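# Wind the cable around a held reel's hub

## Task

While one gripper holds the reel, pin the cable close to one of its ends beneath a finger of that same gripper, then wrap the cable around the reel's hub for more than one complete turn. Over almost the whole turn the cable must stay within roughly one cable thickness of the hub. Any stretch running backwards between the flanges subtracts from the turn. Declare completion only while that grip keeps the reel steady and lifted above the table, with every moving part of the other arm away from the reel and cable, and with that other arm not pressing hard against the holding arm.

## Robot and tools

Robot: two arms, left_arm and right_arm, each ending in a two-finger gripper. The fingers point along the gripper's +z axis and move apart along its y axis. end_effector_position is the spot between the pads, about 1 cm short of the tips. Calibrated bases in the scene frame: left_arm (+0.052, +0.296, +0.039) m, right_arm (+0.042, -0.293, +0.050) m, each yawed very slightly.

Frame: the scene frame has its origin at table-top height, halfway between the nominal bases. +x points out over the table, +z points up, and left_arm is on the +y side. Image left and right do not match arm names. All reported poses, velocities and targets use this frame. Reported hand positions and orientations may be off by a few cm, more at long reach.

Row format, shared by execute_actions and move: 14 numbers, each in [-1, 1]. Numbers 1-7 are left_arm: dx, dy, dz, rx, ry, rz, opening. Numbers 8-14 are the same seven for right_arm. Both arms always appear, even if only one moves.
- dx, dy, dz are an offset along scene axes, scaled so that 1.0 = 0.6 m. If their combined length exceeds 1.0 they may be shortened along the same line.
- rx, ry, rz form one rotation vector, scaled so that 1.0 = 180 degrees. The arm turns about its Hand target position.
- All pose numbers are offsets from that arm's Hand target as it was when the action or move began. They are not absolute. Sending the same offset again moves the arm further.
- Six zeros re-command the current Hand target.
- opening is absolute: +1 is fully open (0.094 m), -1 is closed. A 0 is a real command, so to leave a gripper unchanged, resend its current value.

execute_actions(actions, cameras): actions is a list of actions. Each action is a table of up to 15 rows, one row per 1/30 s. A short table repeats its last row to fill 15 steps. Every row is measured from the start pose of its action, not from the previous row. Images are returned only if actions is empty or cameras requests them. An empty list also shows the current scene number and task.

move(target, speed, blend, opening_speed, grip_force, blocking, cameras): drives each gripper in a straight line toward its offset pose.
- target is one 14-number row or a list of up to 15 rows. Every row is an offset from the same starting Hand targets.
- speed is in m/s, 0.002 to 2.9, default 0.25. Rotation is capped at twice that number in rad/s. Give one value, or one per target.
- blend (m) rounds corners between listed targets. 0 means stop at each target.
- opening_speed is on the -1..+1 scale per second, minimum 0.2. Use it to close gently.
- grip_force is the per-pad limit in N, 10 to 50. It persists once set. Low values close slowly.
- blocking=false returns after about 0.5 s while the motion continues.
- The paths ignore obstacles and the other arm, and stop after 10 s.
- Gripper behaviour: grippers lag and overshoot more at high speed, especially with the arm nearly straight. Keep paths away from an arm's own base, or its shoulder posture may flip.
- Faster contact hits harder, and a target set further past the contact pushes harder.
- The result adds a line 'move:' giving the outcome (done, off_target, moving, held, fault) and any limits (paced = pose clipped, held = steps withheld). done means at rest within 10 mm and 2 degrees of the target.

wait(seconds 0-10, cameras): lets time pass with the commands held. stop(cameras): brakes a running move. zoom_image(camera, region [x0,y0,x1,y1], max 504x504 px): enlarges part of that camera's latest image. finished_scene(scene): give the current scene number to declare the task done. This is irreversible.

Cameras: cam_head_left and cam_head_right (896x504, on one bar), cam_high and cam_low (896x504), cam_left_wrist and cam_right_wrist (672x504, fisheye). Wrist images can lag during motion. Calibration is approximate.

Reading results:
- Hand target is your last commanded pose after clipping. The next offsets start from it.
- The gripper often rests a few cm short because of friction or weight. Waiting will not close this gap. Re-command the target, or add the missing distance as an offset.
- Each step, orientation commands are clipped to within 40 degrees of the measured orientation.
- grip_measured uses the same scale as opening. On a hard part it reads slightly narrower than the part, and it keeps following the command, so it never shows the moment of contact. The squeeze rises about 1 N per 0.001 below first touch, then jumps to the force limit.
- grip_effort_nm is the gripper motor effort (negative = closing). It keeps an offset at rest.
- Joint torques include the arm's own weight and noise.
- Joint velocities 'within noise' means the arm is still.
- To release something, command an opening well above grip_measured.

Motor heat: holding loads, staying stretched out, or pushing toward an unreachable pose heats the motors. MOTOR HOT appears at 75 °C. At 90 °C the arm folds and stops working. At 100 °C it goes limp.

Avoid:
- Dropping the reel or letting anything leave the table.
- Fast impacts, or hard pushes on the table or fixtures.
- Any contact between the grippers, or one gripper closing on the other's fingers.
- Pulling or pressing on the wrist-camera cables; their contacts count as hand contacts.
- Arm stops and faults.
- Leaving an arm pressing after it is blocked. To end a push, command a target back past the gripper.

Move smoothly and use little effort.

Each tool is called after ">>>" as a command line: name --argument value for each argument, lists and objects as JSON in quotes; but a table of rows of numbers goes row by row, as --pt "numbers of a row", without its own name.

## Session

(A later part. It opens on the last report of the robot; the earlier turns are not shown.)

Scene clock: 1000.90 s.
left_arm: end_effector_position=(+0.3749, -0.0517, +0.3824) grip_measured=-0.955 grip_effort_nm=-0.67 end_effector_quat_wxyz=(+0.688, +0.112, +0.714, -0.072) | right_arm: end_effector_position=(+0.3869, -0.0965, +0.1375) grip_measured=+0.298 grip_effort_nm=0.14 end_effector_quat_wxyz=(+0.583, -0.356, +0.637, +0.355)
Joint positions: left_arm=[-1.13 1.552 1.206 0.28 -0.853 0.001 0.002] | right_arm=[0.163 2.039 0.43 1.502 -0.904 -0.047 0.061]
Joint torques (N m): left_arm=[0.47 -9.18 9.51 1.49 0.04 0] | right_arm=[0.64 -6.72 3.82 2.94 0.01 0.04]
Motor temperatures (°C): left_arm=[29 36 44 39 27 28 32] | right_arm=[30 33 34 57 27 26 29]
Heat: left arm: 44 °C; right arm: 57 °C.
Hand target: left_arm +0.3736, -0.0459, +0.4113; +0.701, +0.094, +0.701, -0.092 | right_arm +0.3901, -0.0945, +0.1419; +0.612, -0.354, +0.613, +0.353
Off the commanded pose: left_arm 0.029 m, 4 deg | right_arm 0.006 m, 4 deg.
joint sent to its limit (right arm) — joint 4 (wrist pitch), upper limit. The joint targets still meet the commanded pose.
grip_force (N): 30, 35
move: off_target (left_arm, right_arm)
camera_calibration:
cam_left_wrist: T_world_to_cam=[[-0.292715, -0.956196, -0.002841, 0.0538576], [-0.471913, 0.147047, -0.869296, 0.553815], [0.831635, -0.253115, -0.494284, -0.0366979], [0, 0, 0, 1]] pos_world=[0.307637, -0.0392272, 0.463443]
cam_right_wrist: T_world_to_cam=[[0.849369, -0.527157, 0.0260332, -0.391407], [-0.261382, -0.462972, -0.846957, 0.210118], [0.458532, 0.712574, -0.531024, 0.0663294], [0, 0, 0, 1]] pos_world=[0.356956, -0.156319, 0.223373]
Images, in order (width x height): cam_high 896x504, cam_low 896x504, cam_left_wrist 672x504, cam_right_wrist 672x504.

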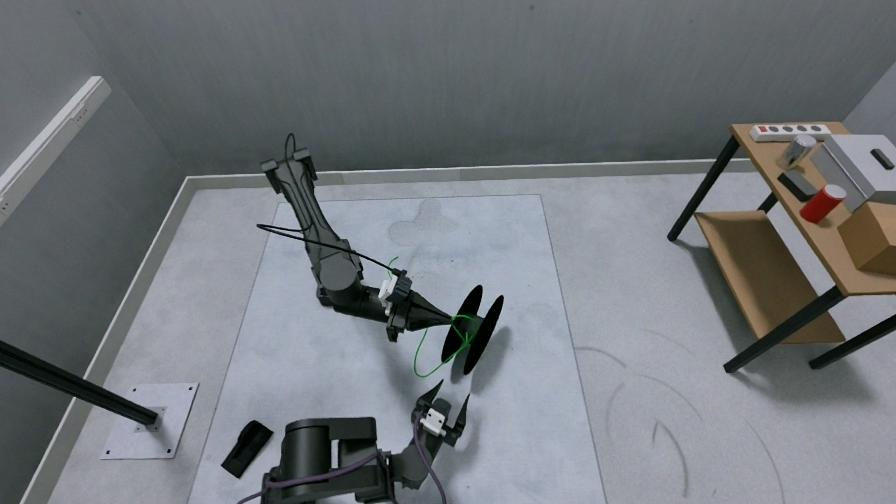

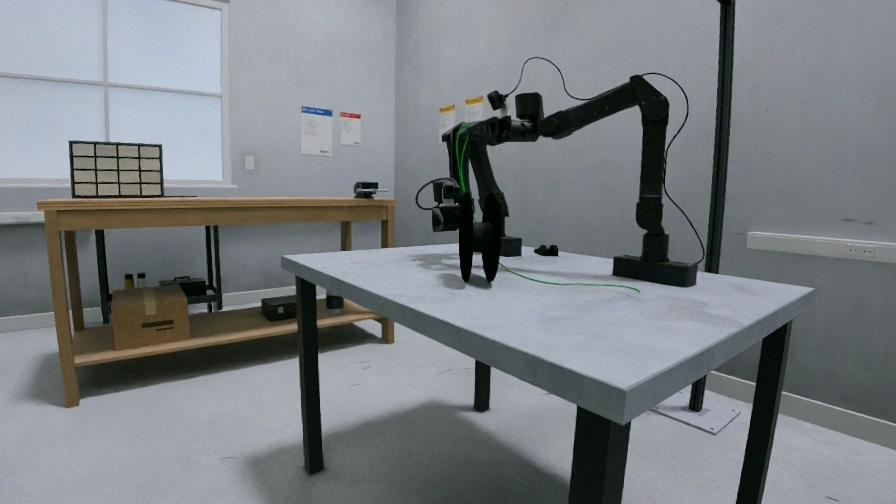

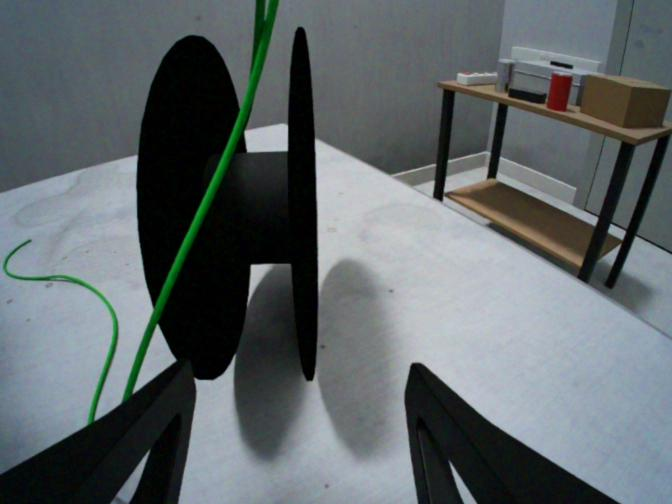

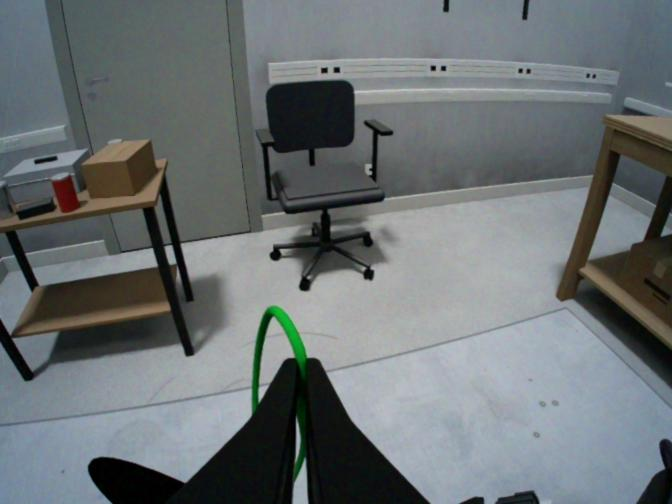

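>>> move --target '[0,0,0,0,0,0,-1,0.043,0.0715,0,0,0,0,0.3]' --speed 0.04 --cameras '["cam_left_wrist","cam_right_wrist","cam_high","cam_low"]'

Scene clock: 1022.63 s.
left_arm: end_effector_position=(+0.3749, -0.0517, +0.3824) grip_measured=-0.955 grip_effort_nm=-0.67 end_effector_quat_wxyz=(+0.688, +0.112, +0.714, -0.072) | right_arm: end_effector_position=(+0.4133, -0.0539, +0.1388) grip_measured=+0.298 grip_effort_nm=0.14 end_effector_quat_wxyz=(+0.595, -0.352, +0.628, +0.357)
Joint positions: left_arm=[-1.13 1.552 1.206 0.28 -0.853 0.001 0.002] | right_arm=[0.295 2.126 0.573 1.502 -0.768 -0.007 0.061]
Joint torques (N m): left_arm=[0.4 -9.31 9.42 1.46 0.07 0] | right_arm=[0.62 -7.87 4.26 2.97 0.02 0]
Motor temperatures (°C): left_arm=[29 37 44 39 27 28 32] | right_arm=[30 33 34 58 27 26 29]
Heat: left arm: 44 °C; right arm: 58 °C.
Hand target: left_arm +0.3736, -0.0459, +0.4113; +0.701, +0.094, +0.701, -0.092 | right_arm +0.4159, -0.0516, +0.1419; +0.612, -0.354, +0.613, +0.353
Off the commanded pose: left_arm 0.029 m, 4 deg | right_arm 0.005 m, 3 deg.
grip_force (N): 30, 35
move: off_target (left_arm, right_arm)
camera_calibration:
cam_left_wrist: T_world_to_cam=[[-0.292715, -0.956196, -0.002841, 0.0538576], [-0.471913, 0.147047, -0.869296, 0.553815], [0.831635, -0.253115, -0.494284, -0.0366979], [0, 0, 0, 1]] pos_world=[0.307637, -0.0392272, 0.463443]
cam_right_wrist: T_world_to_cam=[[0.845743, -0.532518, 0.0338068, -0.391199], [-0.244634, -0.443273, -0.862359, 0.234222], [0.474207, 0.721064, -0.505167, 0.0150026], [0, 0, 0, 1]] pos_world=[0.381038, -0.115314, 0.222787]
Images, in order (width x height): cam_high 896x504, cam_low 896x504, cam_left_wrist 672x504, cam_right_wrist 672x504.

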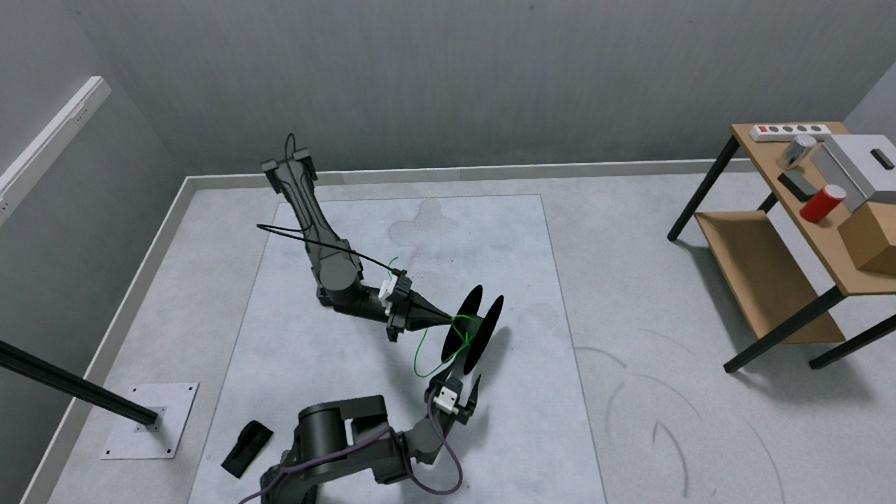

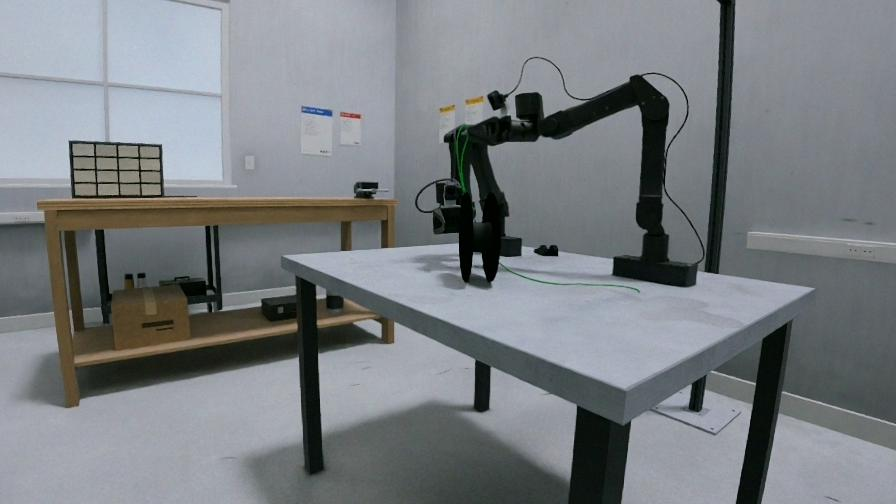

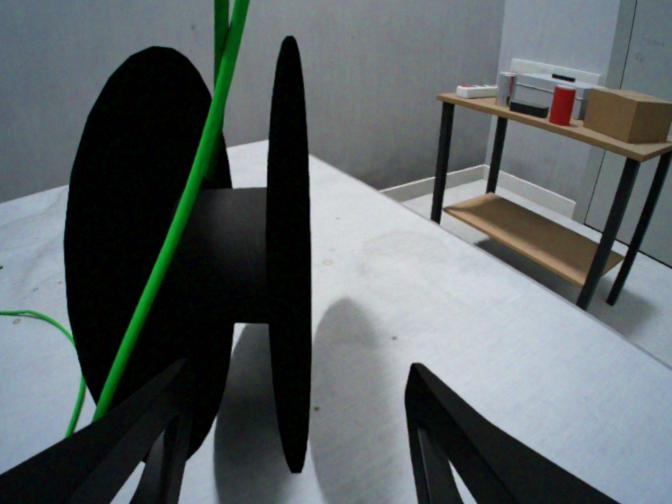

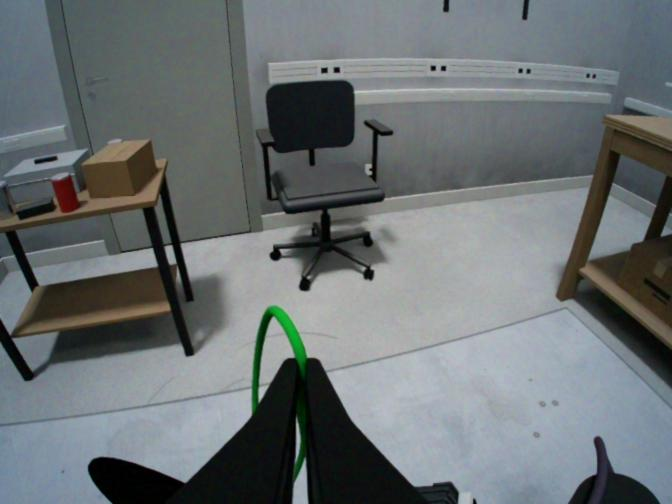

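>>> zoom_image --camera "cam_left_wrist" --region '[100, 0, 400, 225]'

Scaled by 1.680 from the camera's 672x504 image, which has a finer 960x720 frame.

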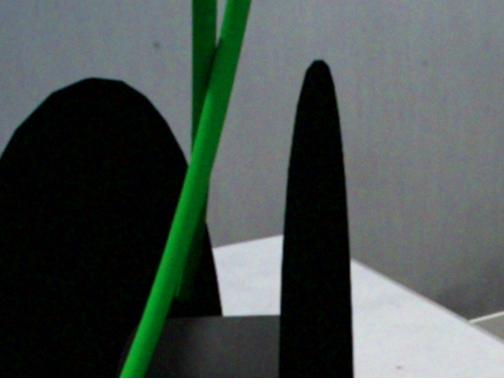

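>>> move --target '[0,0,0,0,0,0,-1,0.0345,0.0767,0,0,0,-0.0083,0.3]' --speed 0.03 --cameras '["cam_left_wrist","cam_right_wrist","cam_high","cam_low"]'

Scene clock: 1061.57 s.
left_arm: end_effector_position=(+0.3749, -0.0517, +0.3824) grip_measured=-0.955 grip_effort_nm=-0.67 end_effector_quat_wxyz=(+0.688, +0.112, +0.714, -0.072) | right_arm: end_effector_position=(+0.4339, -0.0087, +0.1560) grip_measured=+0.298 grip_effort_nm=0.14 end_effector_quat_wxyz=(+0.628, -0.349, +0.605, +0.344)
Joint positions: left_arm=[-1.13 1.552 1.206 0.28 -0.853 0.001 0.002] | right_arm=[0.422 2.17 0.708 1.492 -0.615 -0.005 0.061]
Joint torques (N m): left_arm=[0.38 -9.31 9.4 1.5 0.04 -0.02] | right_arm=[0.62 -8.77 4.86 2.16 0.11 0.02]
Motor temperatures (°C): left_arm=[29 38 45 39 27 28 32] | right_arm=[30 34 33 59 27 26 29]
Heat: left arm: 45 °C; right arm: 59 °C.
Hand target: left_arm +0.3736, -0.0459, +0.4113; +0.701, +0.094, +0.701, -0.092 | right_arm +0.4365, -0.0056, +0.1419; +0.617, -0.346, +0.617, +0.345
Off the commanded pose: left_arm 0.029 m, 4 deg | right_arm 0.015 m, 2 deg.
grip_force (N): 30, 35
move: off_target (left_arm, right_arm)
camera_calibration:
cam_left_wrist: T_world_to_cam=[[-0.292715, -0.956196, -0.002841, 0.0538576], [-0.471913, 0.147047, -0.869296, 0.553815], [0.831635, -0.253115, -0.494284, -0.0366979], [0, 0, 0, 1]] pos_world=[0.307637, -0.0392272, 0.463443]
cam_right_wrist: T_world_to_cam=[[0.827017, -0.556195, 0.0817995, -0.384794], [-0.190444, -0.414081, -0.890095, 0.255247], [0.528937, 0.720545, -0.448375, -0.0513104], [0, 0, 0, 1]] pos_world=[0.393981, -0.0713557, 0.235664]
Images, in order (width x height): cam_high 896x504, cam_low 896x504, cam_left_wrist 672x504, cam_right_wrist 672x504.

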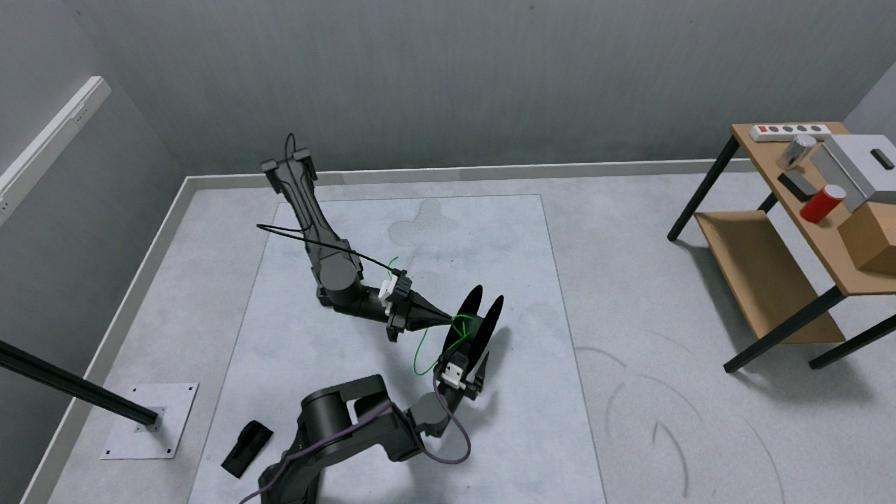

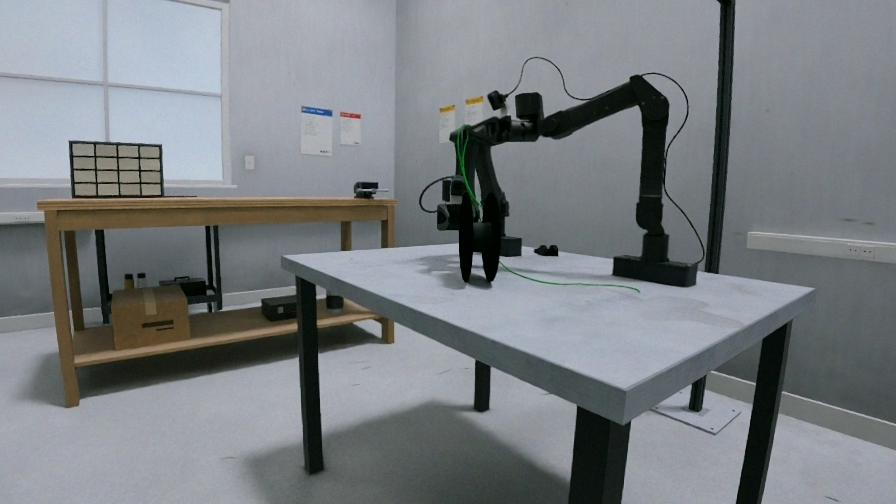

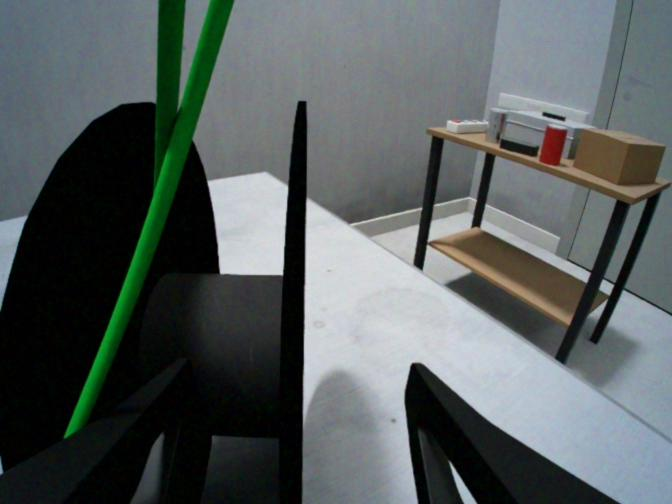

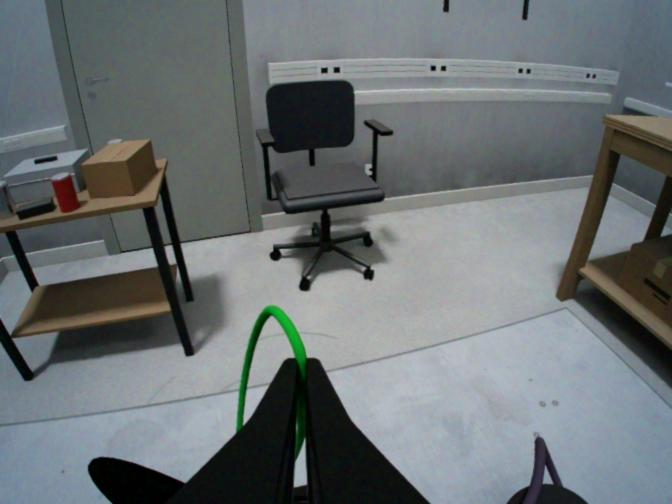

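>>> zoom_image --camera "cam_left_wrist" --region '[40, 0, 340, 450]'

>>> zoom_image --camera "cam_high" --region '[390, 280, 520, 410]'

Scaled by 1.120 from the camera's 672x504 image, which has a finer 960x720 frame.

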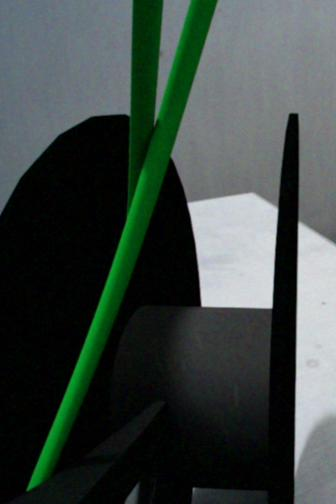

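Scaled by 3.877 from the camera's 896x504 image, which has a finer 1280x720 frame.

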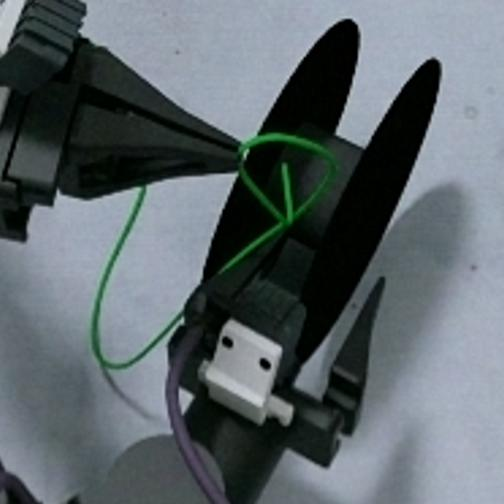

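>>> move --target '[0.029,-0.0252,-0.06,0,0,0,-1,0,0,0,0,0,0,0.3]' --speed 0.04 --cameras '["cam_left_wrist","cam_high"]'

>>> zoom_image --camera "cam_high" --region '[390, 280, 520, 410]'

Scene clock: 1080.20 s.
left_arm: end_effector_position=(+0.3883, -0.0603, +0.3752) grip_measured=-0.955 grip_effort_nm=-0.67 end_effector_quat_wxyz=(+0.698, +0.097, +0.704, -0.087) | right_arm: end_effector_position=(+0.4340, -0.0087, +0.1560) grip_measured=+0.298 grip_effort_nm=0.14 end_effector_quat_wxyz=(+0.628, -0.349, +0.605, +0.344)
Joint positions: left_arm=[-1.106 1.611 1.199 0.396 -0.829 0.001 0.002] | right_arm=[0.422 2.17 0.708 1.492 -0.614 -0.005 0.061]
Joint torques (N m): left_arm=[0.7 -6.64 6.58 1.66 0.1 -0.02] | right_arm=[0.66 -8.79 4.88 2.16 0.08 0.02]
Motor temperatures (°C): left_arm=[29 38 45 39 27 28 32] | right_arm=[30 34 34 55 27 26 29]
Heat: left arm: 45 °C; right arm: 55 °C.
Hand target: left_arm +0.3909, -0.0611, +0.3753; +0.701, +0.094, +0.701, -0.093 | right_arm +0.4365, -0.0056, +0.1419; +0.617, -0.346, +0.617, +0.345
Off the commanded pose: left_arm 0.003 m, 1 deg | right_arm 0.015 m, 2 deg.
grip_force (N): 30, 35
move: off_target (right_arm)
camera_calibration:
cam_left_wrist: T_world_to_cam=[[-0.293376, -0.955408, 0.0335621, 0.0361716], [-0.453013, 0.10802, -0.884936, 0.551254], [0.841849, -0.274823, -0.464502, -0.0700241], [0, 0, 0, 1]] pos_world=[0.319287, -0.0442317, 0.454084]
Images, in order (width x height): cam_high 896x504, cam_left_wrist 672x504.

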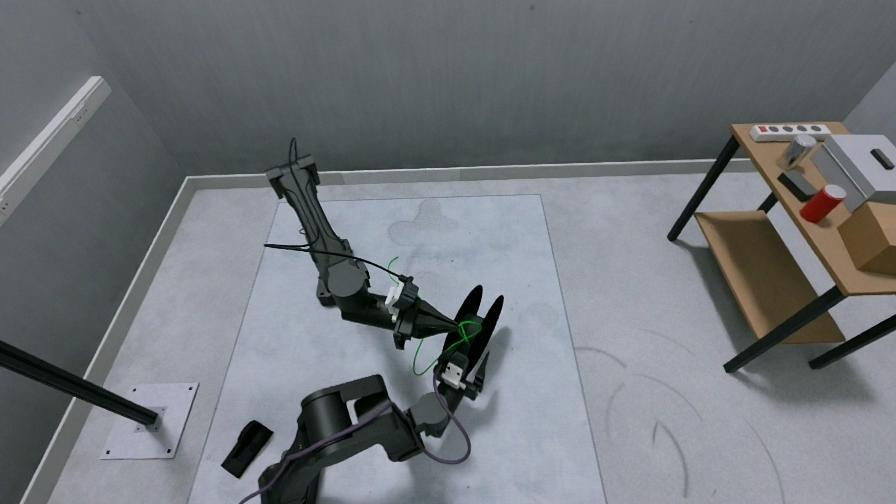

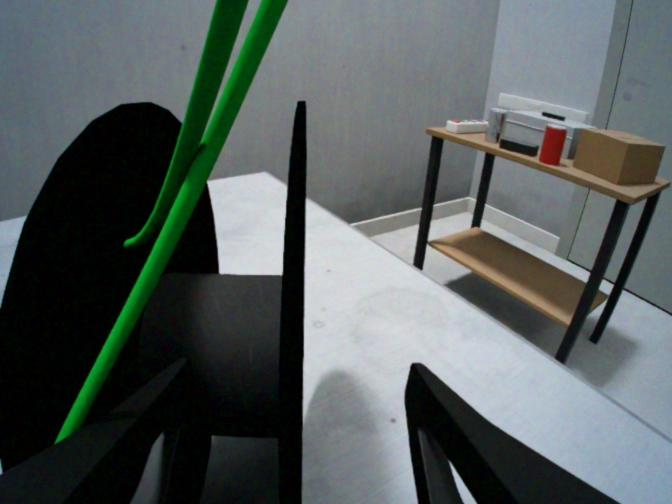

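Scaled by 3.877 from the camera's 896x504 image, which has a finer 1280x720 frame.

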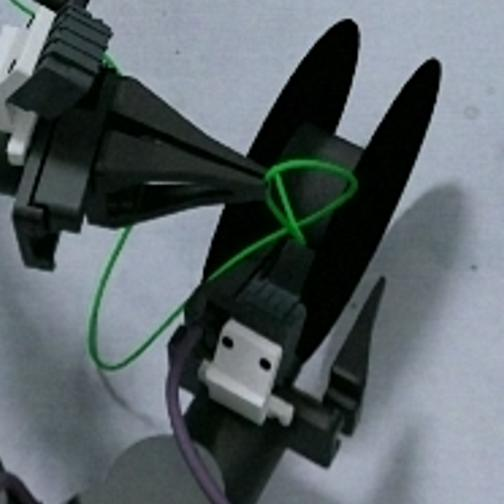

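>>> move --target '[0,0,0,0,0,-0.0833,-1,0,0,0,0,0,0,0.3]' --speed 0.06 --cameras '["cam_left_wrist","cam_high"]'

>>> zoom_image --camera "cam_high" --region '[390, 280, 520, 410]'

Scene clock: 1099.53 s.
left_arm: end_effector_position=(+0.3942, -0.0685, +0.3534) grip_measured=-0.955 grip_effort_nm=-0.67 end_effector_quat_wxyz=(+0.667, +0.197, +0.699, -0.168) | right_arm: end_effector_position=(+0.4340, -0.0088, +0.1560) grip_measured=+0.298 grip_effort_nm=0.14 end_effector_quat_wxyz=(+0.628, -0.349, +0.605, +0.344)
Joint positions: left_arm=[-0.993 1.553 1.095 0.398 -0.455 0.001 0.002] | right_arm=[0.422 2.17 0.708 1.492 -0.614 -0.005 0.061]
Joint torques (N m): left_arm=[0.62 -9.74 6.6 1.77 0.11 -0.01] | right_arm=[0.64 -8.79 4.86 2.17 0.08 0.01]
Heat: left arm: 43 °C; right arm: 53 °C.
Hand target: left_arm +0.3910, -0.0610, +0.3753; +0.683, +0.184, +0.683, -0.183 | right_arm +0.4365, -0.0056, +0.1419; +0.617, -0.346, +0.617, +0.345
Off the commanded pose: left_arm 0.023 m, 3 deg | right_arm 0.015 m, 2 deg.
grip_force (N): 30, 35
move: off_target (left_arm, right_arm)
camera_calibration:
cam_left_wrist: T_world_to_cam=[[-0.528975, -0.848378, 0.0209825, 0.135523], [-0.4358, 0.250346, -0.864526, 0.531213], [0.728192, -0.466457, -0.50215, -0.0423255], [0, 0, 0, 1]] pos_world=[0.334012, -0.0377547, 0.43515]
Images, in order (width x height): cam_high 896x504, cam_left_wrist 672x504.

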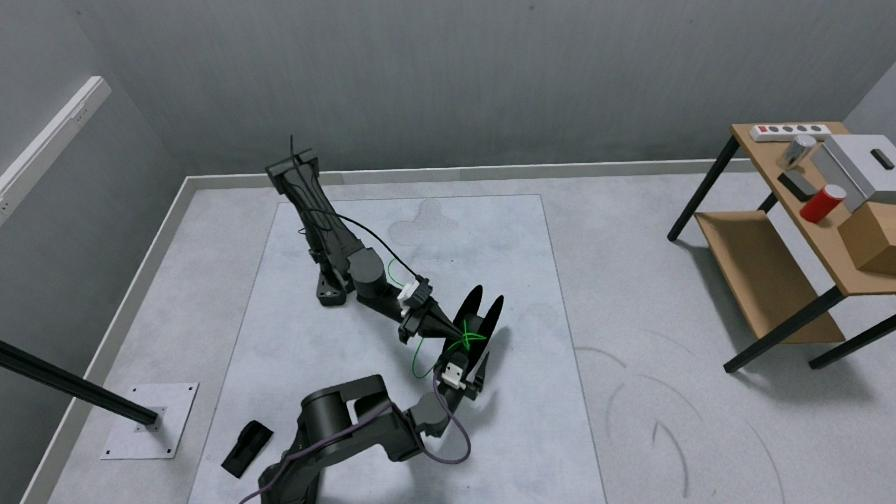

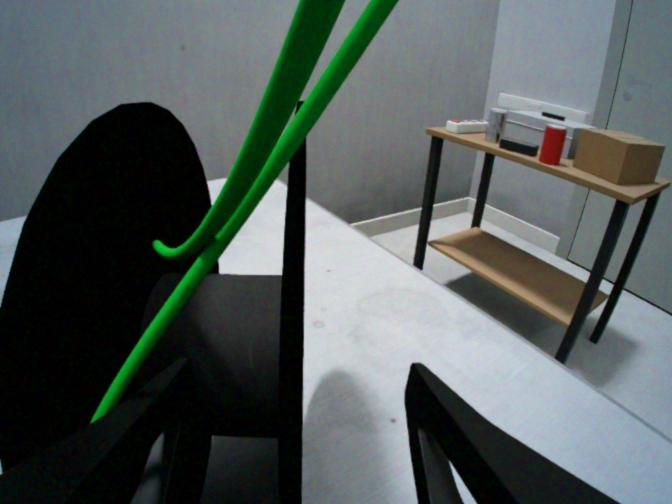

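Scaled by 3.877 from the camera's 896x504 image, which has a finer 1280x720 frame.

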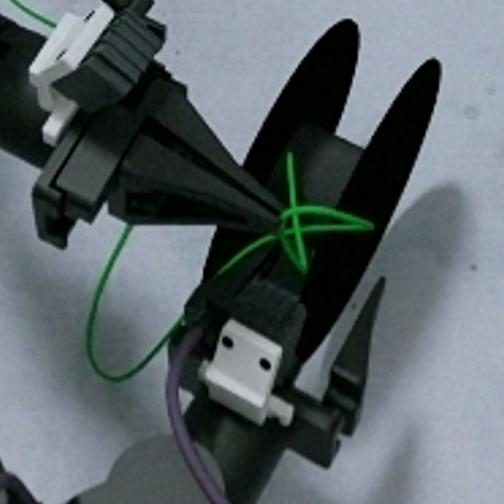

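>>> move --pt "0 0 0.1245 0 0 0 -1 0 0 0 0 0 0 0.3" --pt "-0.085 0.235 0.1245 0 0 0 -1 0 0 0 0 0 0 0.3" --speed 0.12 --cameras '["cam_left_wrist","cam_high","cam_low"]'

Scene clock: 1126.13 s.
left_arm: end_effector_position=(+0.3415, +0.0775, +0.4483) grip_measured=-0.955 grip_effort_nm=-0.67 end_effector_quat_wxyz=(+0.680, +0.185, +0.686, -0.181) | right_arm: end_effector_position=(+0.4340, -0.0088, +0.1560) grip_measured=+0.298 grip_effort_nm=0.14 end_effector_quat_wxyz=(+0.628, -0.349, +0.605, +0.344)
Joint positions: left_arm=[-0.786 0.982 1.037 -0.064 -0.248 0.001 0.002] | right_arm=[0.422 2.17 0.708 1.492 -0.614 -0.005 0.061]
Joint torques (N m): left_arm=[0.57 -2.86 6.41 1.63 0.08 0.01] | right_arm=[0.64 -8.76 4.88 2.16 0.08 0.02]
Heat: left arm: 43 °C; right arm: 51 °C.
Hand target: left_arm +0.3399, +0.0799, +0.4501; +0.683, +0.184, +0.683, -0.183 | right_arm +0.4365, -0.0056, +0.1419; +0.617, -0.346, +0.617, +0.345
Off the commanded pose: left_arm 0.003 m, 1 deg | right_arm 0.015 m, 2 deg.
grip_force (N): 30, 35
move: off_target (right_arm)
camera_calibration:
cam_left_wrist: T_world_to_cam=[[-0.530084, -0.846842, 0.0432405, 0.219789], [-0.412599, 0.213046, -0.885649, 0.558348], [0.740792, -0.487309, -0.462338, 0.0912623], [0, 0, 0, 1]] pos_world=[0.279274, 0.111646, 0.527191]
Images, in order (width x height): cam_high 896x504, cam_low 896x504, cam_left_wrist 672x504.

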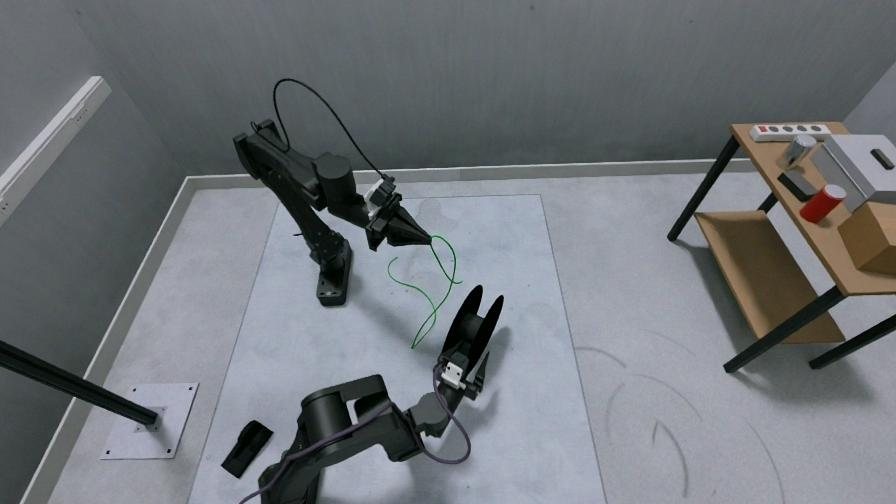

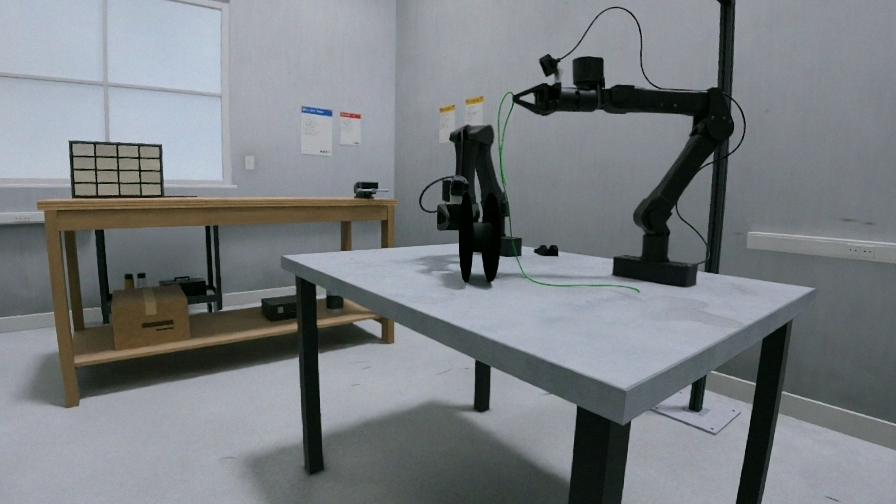

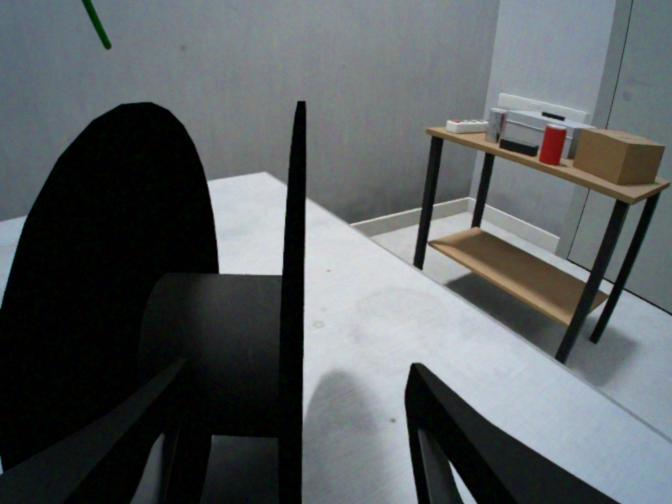

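>>> move --pt "0.1833 0.2833 -0.033 0 0 0 -1 0 0 0 0 0 0 0.3" --pt "0.4333 0.2833 -0.0833 0 0 0 -1 0 0 0 0 0 0 0.3" --speed 0.12 --blend 0.03 --cameras '["cam_left_wrist","cam_high","cam_low"]'

Scene clock: 1132.53 s.
left_arm: end_effector_position=(+0.5956, +0.2516, +0.3803) grip_measured=-0.955 grip_effort_nm=-0.67 end_effector_quat_wxyz=(+0.664, +0.178, +0.701, -0.192) | right_arm: end_effector_position=(+0.4340, -0.0088, +0.1560) grip_measured=+0.298 grip_effort_nm=0.14 end_effector_quat_wxyz=(+0.628, -0.349, +0.605, +0.344)
Joint positions: left_arm=[0.102 1.761 1.424 0.28 0.647 0.001 0.002] | right_arm=[0.422 2.17 0.708 1.492 -0.614 -0.005 0.061]
Joint torques (N m): left_arm=[-0.57 -8.08 9.92 1.76 -0.05 0.03] | right_arm=[0.62 -8.76 4.9 2.16 0.08 0.02]
Heat: left arm: 44 °C; right arm: 51 °C.
Hand target: left_arm +0.5999, +0.2498, +0.4001; +0.683, +0.184, +0.683, -0.183 | right_arm +0.4365, -0.0056, +0.1419; +0.617, -0.346, +0.617, +0.345
Off the commanded pose: left_arm 0.020 m, 3 deg | right_arm 0.015 m, 2 deg.
grip_force (N): 30, 35
move: off_target (left_arm, right_arm)
camera_calibration:
cam_left_wrist: T_world_to_cam=[[-0.532619, -0.842472, 0.0809812, 0.490847], [-0.454657, 0.204103, -0.866965, 0.58592], [0.713865, -0.498581, -0.491745, -0.013485], [0, 0, 0, 1]] pos_world=[0.537454, 0.287213, 0.461592]
Images, in order (width x height): cam_high 896x504, cam_low 896x504, cam_left_wrist 672x504.

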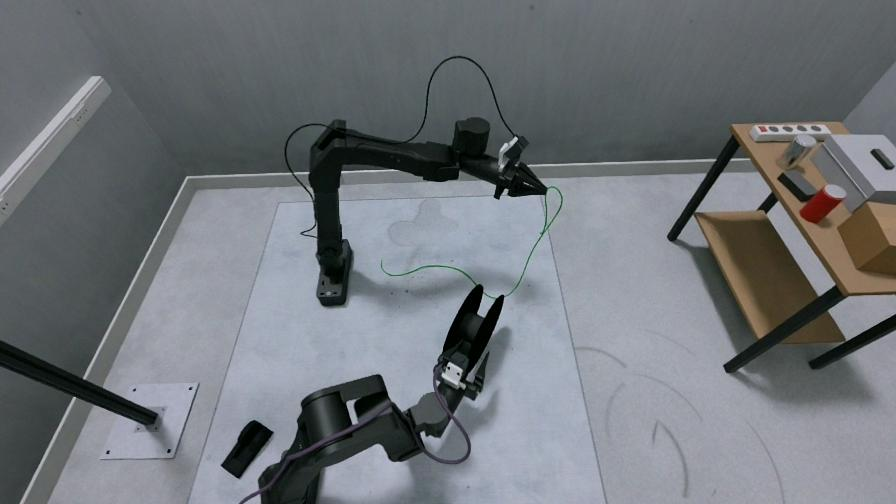

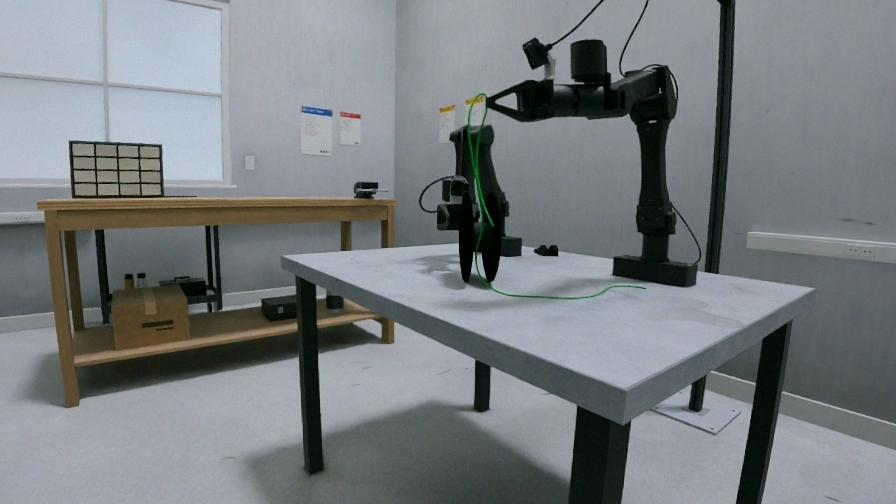

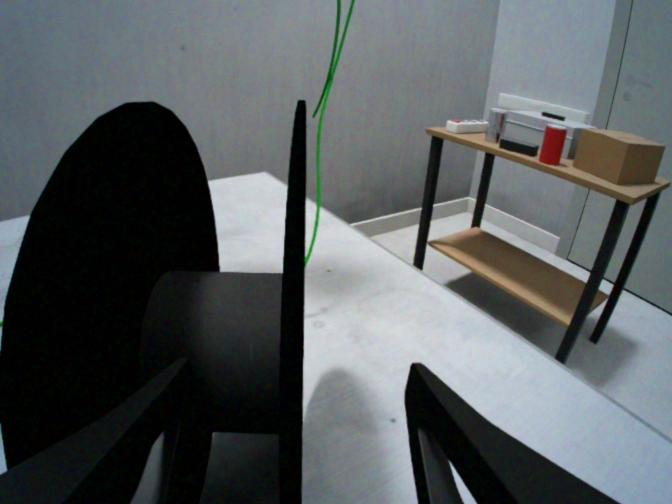

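>>> move --pt "0 0 0.1 0 0 0 -1 0 0 0 0 0 0 0.3" --pt "-0.35 -0.5183 0.0833 0 0 0 -1 0 0 0 0 0 0 0.3" --speed 0.12 --cameras '["cam_left_wrist","cam_right_wrist","cam_high","cam_low"]'

>>> zoom_image --camera "cam_high" --region '[390, 260, 540, 410]'

Scene clock: 1148.00 s.
left_arm: end_effector_position=(+0.3881, -0.0610, +0.4253) grip_measured=-0.955 grip_effort_nm=-0.67 end_effector_quat_wxyz=(+0.664, +0.203, +0.699, -0.172) | right_arm: end_effector_position=(+0.4340, -0.0088, +0.1559) grip_measured=+0.298 grip_effort_nm=0.13 end_effector_quat_wxyz=(+0.628, -0.349, +0.605, +0.344)
Joint positions: left_arm=[-0.988 1.493 1.331 0.097 -0.435 0.001 0.002] | right_arm=[0.422 2.17 0.708 1.491 -0.614 -0.005 0.061]
Joint torques (N m): left_arm=[-0.2 -6 10.28 1.84 -0.15 -0.01] | right_arm=[0.64 -8.79 4.9 2.17 0.07 0.01]
Motor temperatures (°C): left_arm=[29 36 44 41 27 28 32] | right_arm=[30 35 34 50 27 26 29]
Heat: left arm: 44 °C; right arm: 50 °C.
Hand target: left_arm +0.3899, -0.0612, +0.4499; +0.683, +0.185, +0.683, -0.183 | right_arm +0.4365, -0.0056, +0.1418; +0.617, -0.346, +0.617, +0.345
Off the commanded pose: left_arm 0.025 m, 4 deg | right_arm 0.015 m, 2 deg.
grip_force (N): 30, 35
move: off_target (left_arm, right_arm)
camera_calibration:
cam_left_wrist: T_world_to_cam=[[-0.541432, -0.84051, 0.0198457, 0.142942], [-0.435637, 0.260279, -0.86167, 0.588314], [0.719077, -0.475181, -0.507081, 0.00680498], [0, 0, 0, 1]] pos_world=[0.328791, -0.0297482, 0.507546]
cam_right_wrist: T_world_to_cam=[[0.826687, -0.556801, 0.0810001, -0.384639], [-0.191655, -0.414005, -0.88987, 0.25548], [0.529014, 0.72012, -0.448967, -0.0513021], [0, 0, 0, 1]] pos_world=[0.39408, -0.0714538, 0.235467]
Images, in order (width x height): cam_high 896x504, cam_low 896x504, cam_left_wrist 672x504, cam_right_wrist 672x504.

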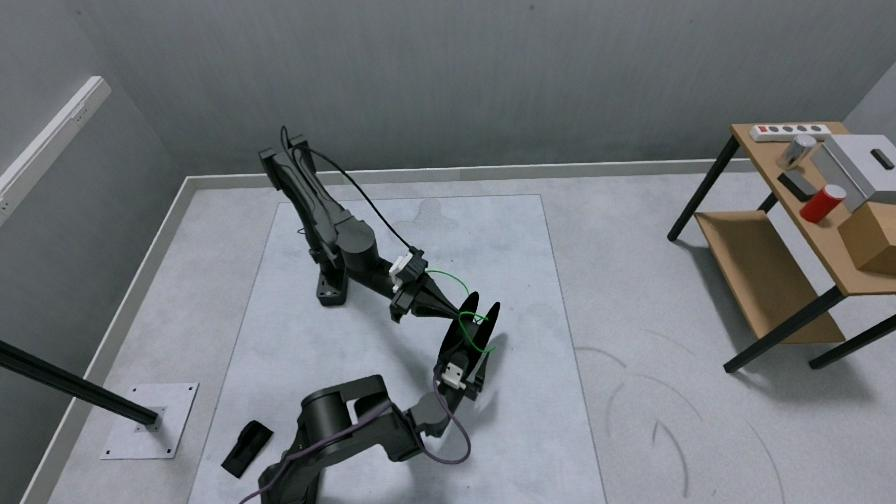

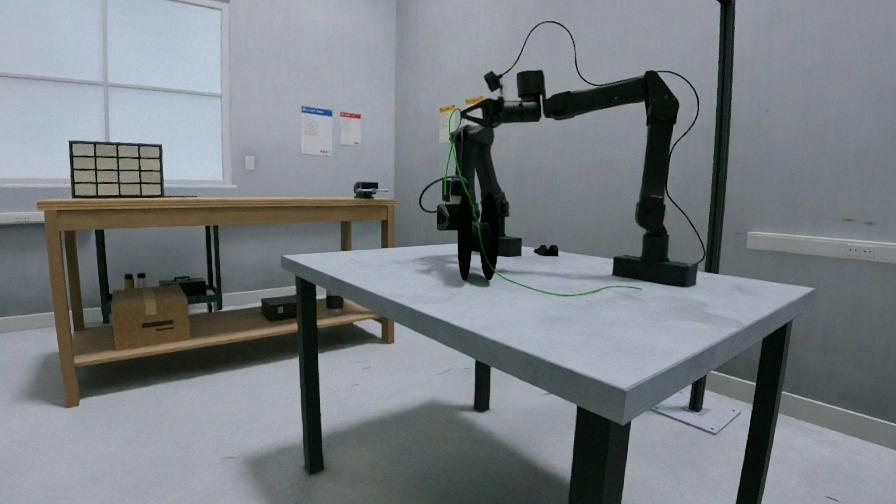

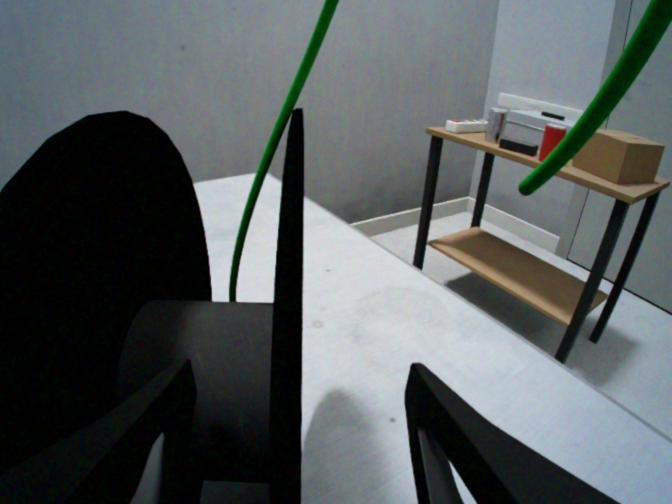

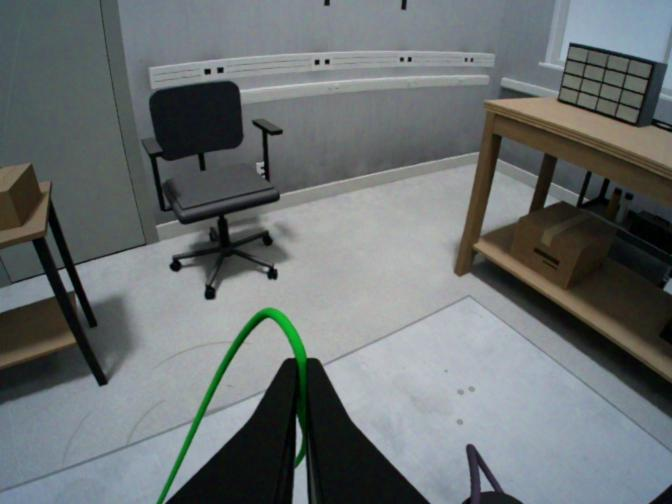

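Scaled by 3.360 from the camera's 896x504 image, which has a finer 1280x720 frame.

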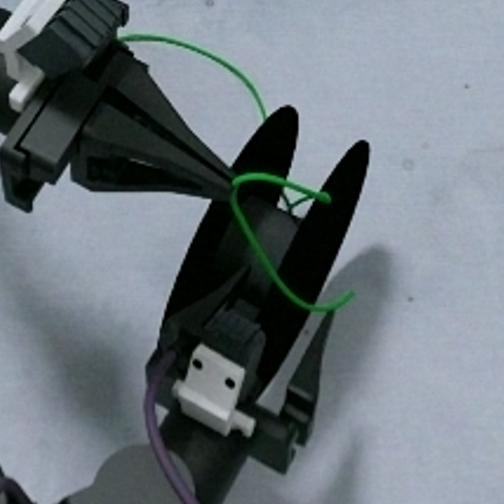

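>>> move --pt "0 0 0.04 0 0 0 -1 0 0 0 0 0 0 0.3" --pt "-0.0742 0.06 0.0333 0 0 0 -1 0 0 0 0 0 0 0.3" --speed 0.06 --cameras '["cam_left_wrist","cam_right_wrist","cam_high"]'

>>> zoom_image --camera "cam_high" --region '[390, 260, 540, 410]'

Scene clock: 1172.43 s.
left_arm: end_effector_position=(+0.3512, -0.0327, +0.4600) grip_measured=-0.955 grip_effort_nm=-0.67 end_effector_quat_wxyz=(+0.675, +0.193, +0.689, -0.179) | right_arm: end_effector_position=(+0.4340, -0.0088, +0.1559) grip_measured=+0.298 grip_effort_nm=0.14 end_effector_quat_wxyz=(+0.628, -0.349, +0.605, +0.344)
Joint positions: left_arm=[-1.044 1.342 1.307 0.008 -0.496 0.001 0.002] | right_arm=[0.422 2.17 0.708 1.491 -0.614 -0.005 0.061]
Joint torques (N m): left_arm=[-0.53 -7.1 6.56 1.61 -0.08 0.02] | right_arm=[0.65 -8.79 4.9 2.18 0.07 0.02]
Heat: left arm: 47 °C; right arm: 50 °C.
Hand target: left_arm +0.3454, -0.0250, +0.4701; +0.683, +0.184, +0.683, -0.183 | right_arm +0.4365, -0.0056, +0.1418; +0.617, -0.346, +0.617, +0.345
Off the commanded pose: left_arm 0.014 m, 2 deg | right_arm 0.015 m, 2 deg.
grip_force (N): 30, 35
move: off_target (left_arm, right_arm)
camera_calibration:
cam_left_wrist: T_world_to_cam=[[-0.537577, -0.842562, 0.0331593, 0.138519], [-0.416976, 0.23145, -0.878955, 0.595163], [0.7329, -0.486332, -0.475751, 0.0448689], [0, 0, 0, 1]] pos_world=[0.289749, 0.000781513, 0.539875]
cam_right_wrist: T_world_to_cam=[[0.826687, -0.556801, 0.0810001, -0.384639], [-0.191655, -0.414005, -0.88987, 0.25548], [0.529014, 0.72012, -0.448967, -0.0513021], [0, 0, 0, 1]] pos_world=[0.39408, -0.0714538, 0.235467]
Images, in order (width x height): cam_high 896x504, cam_left_wrist 672x504, cam_right_wrist 672x504.

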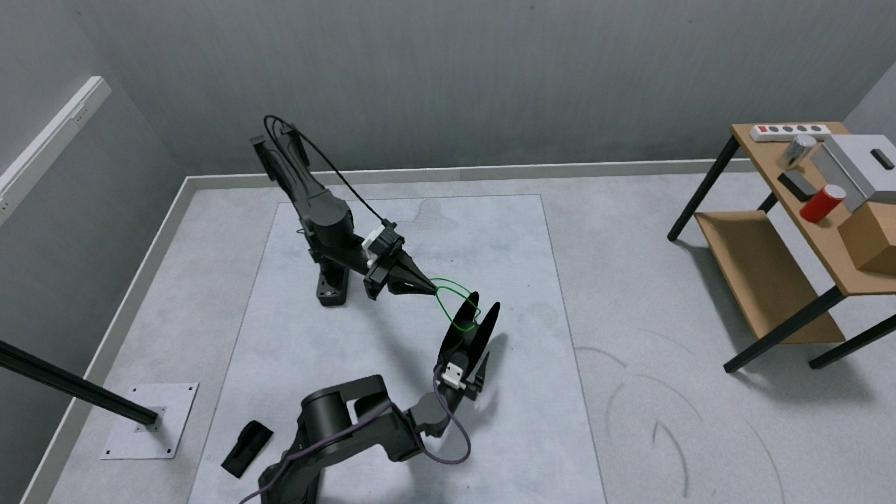

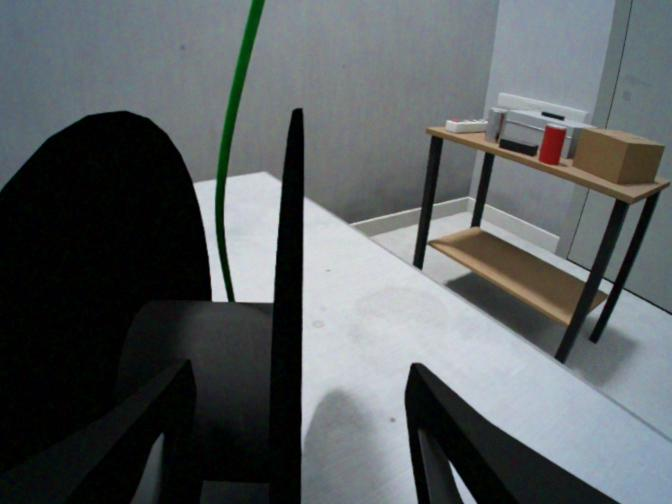

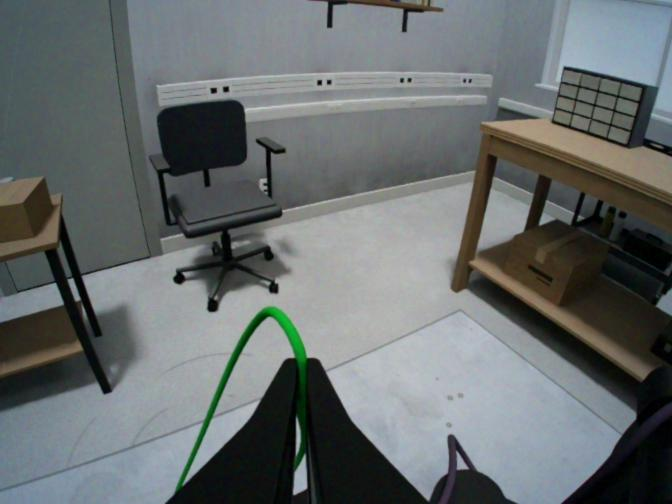

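Scaled by 3.360 from the camera's 896x504 image, which has a finer 1280x720 frame.

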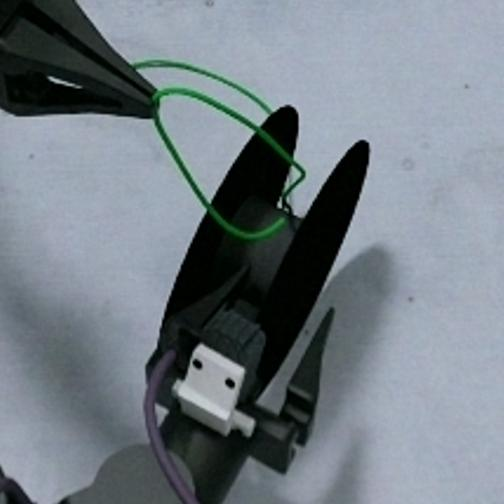

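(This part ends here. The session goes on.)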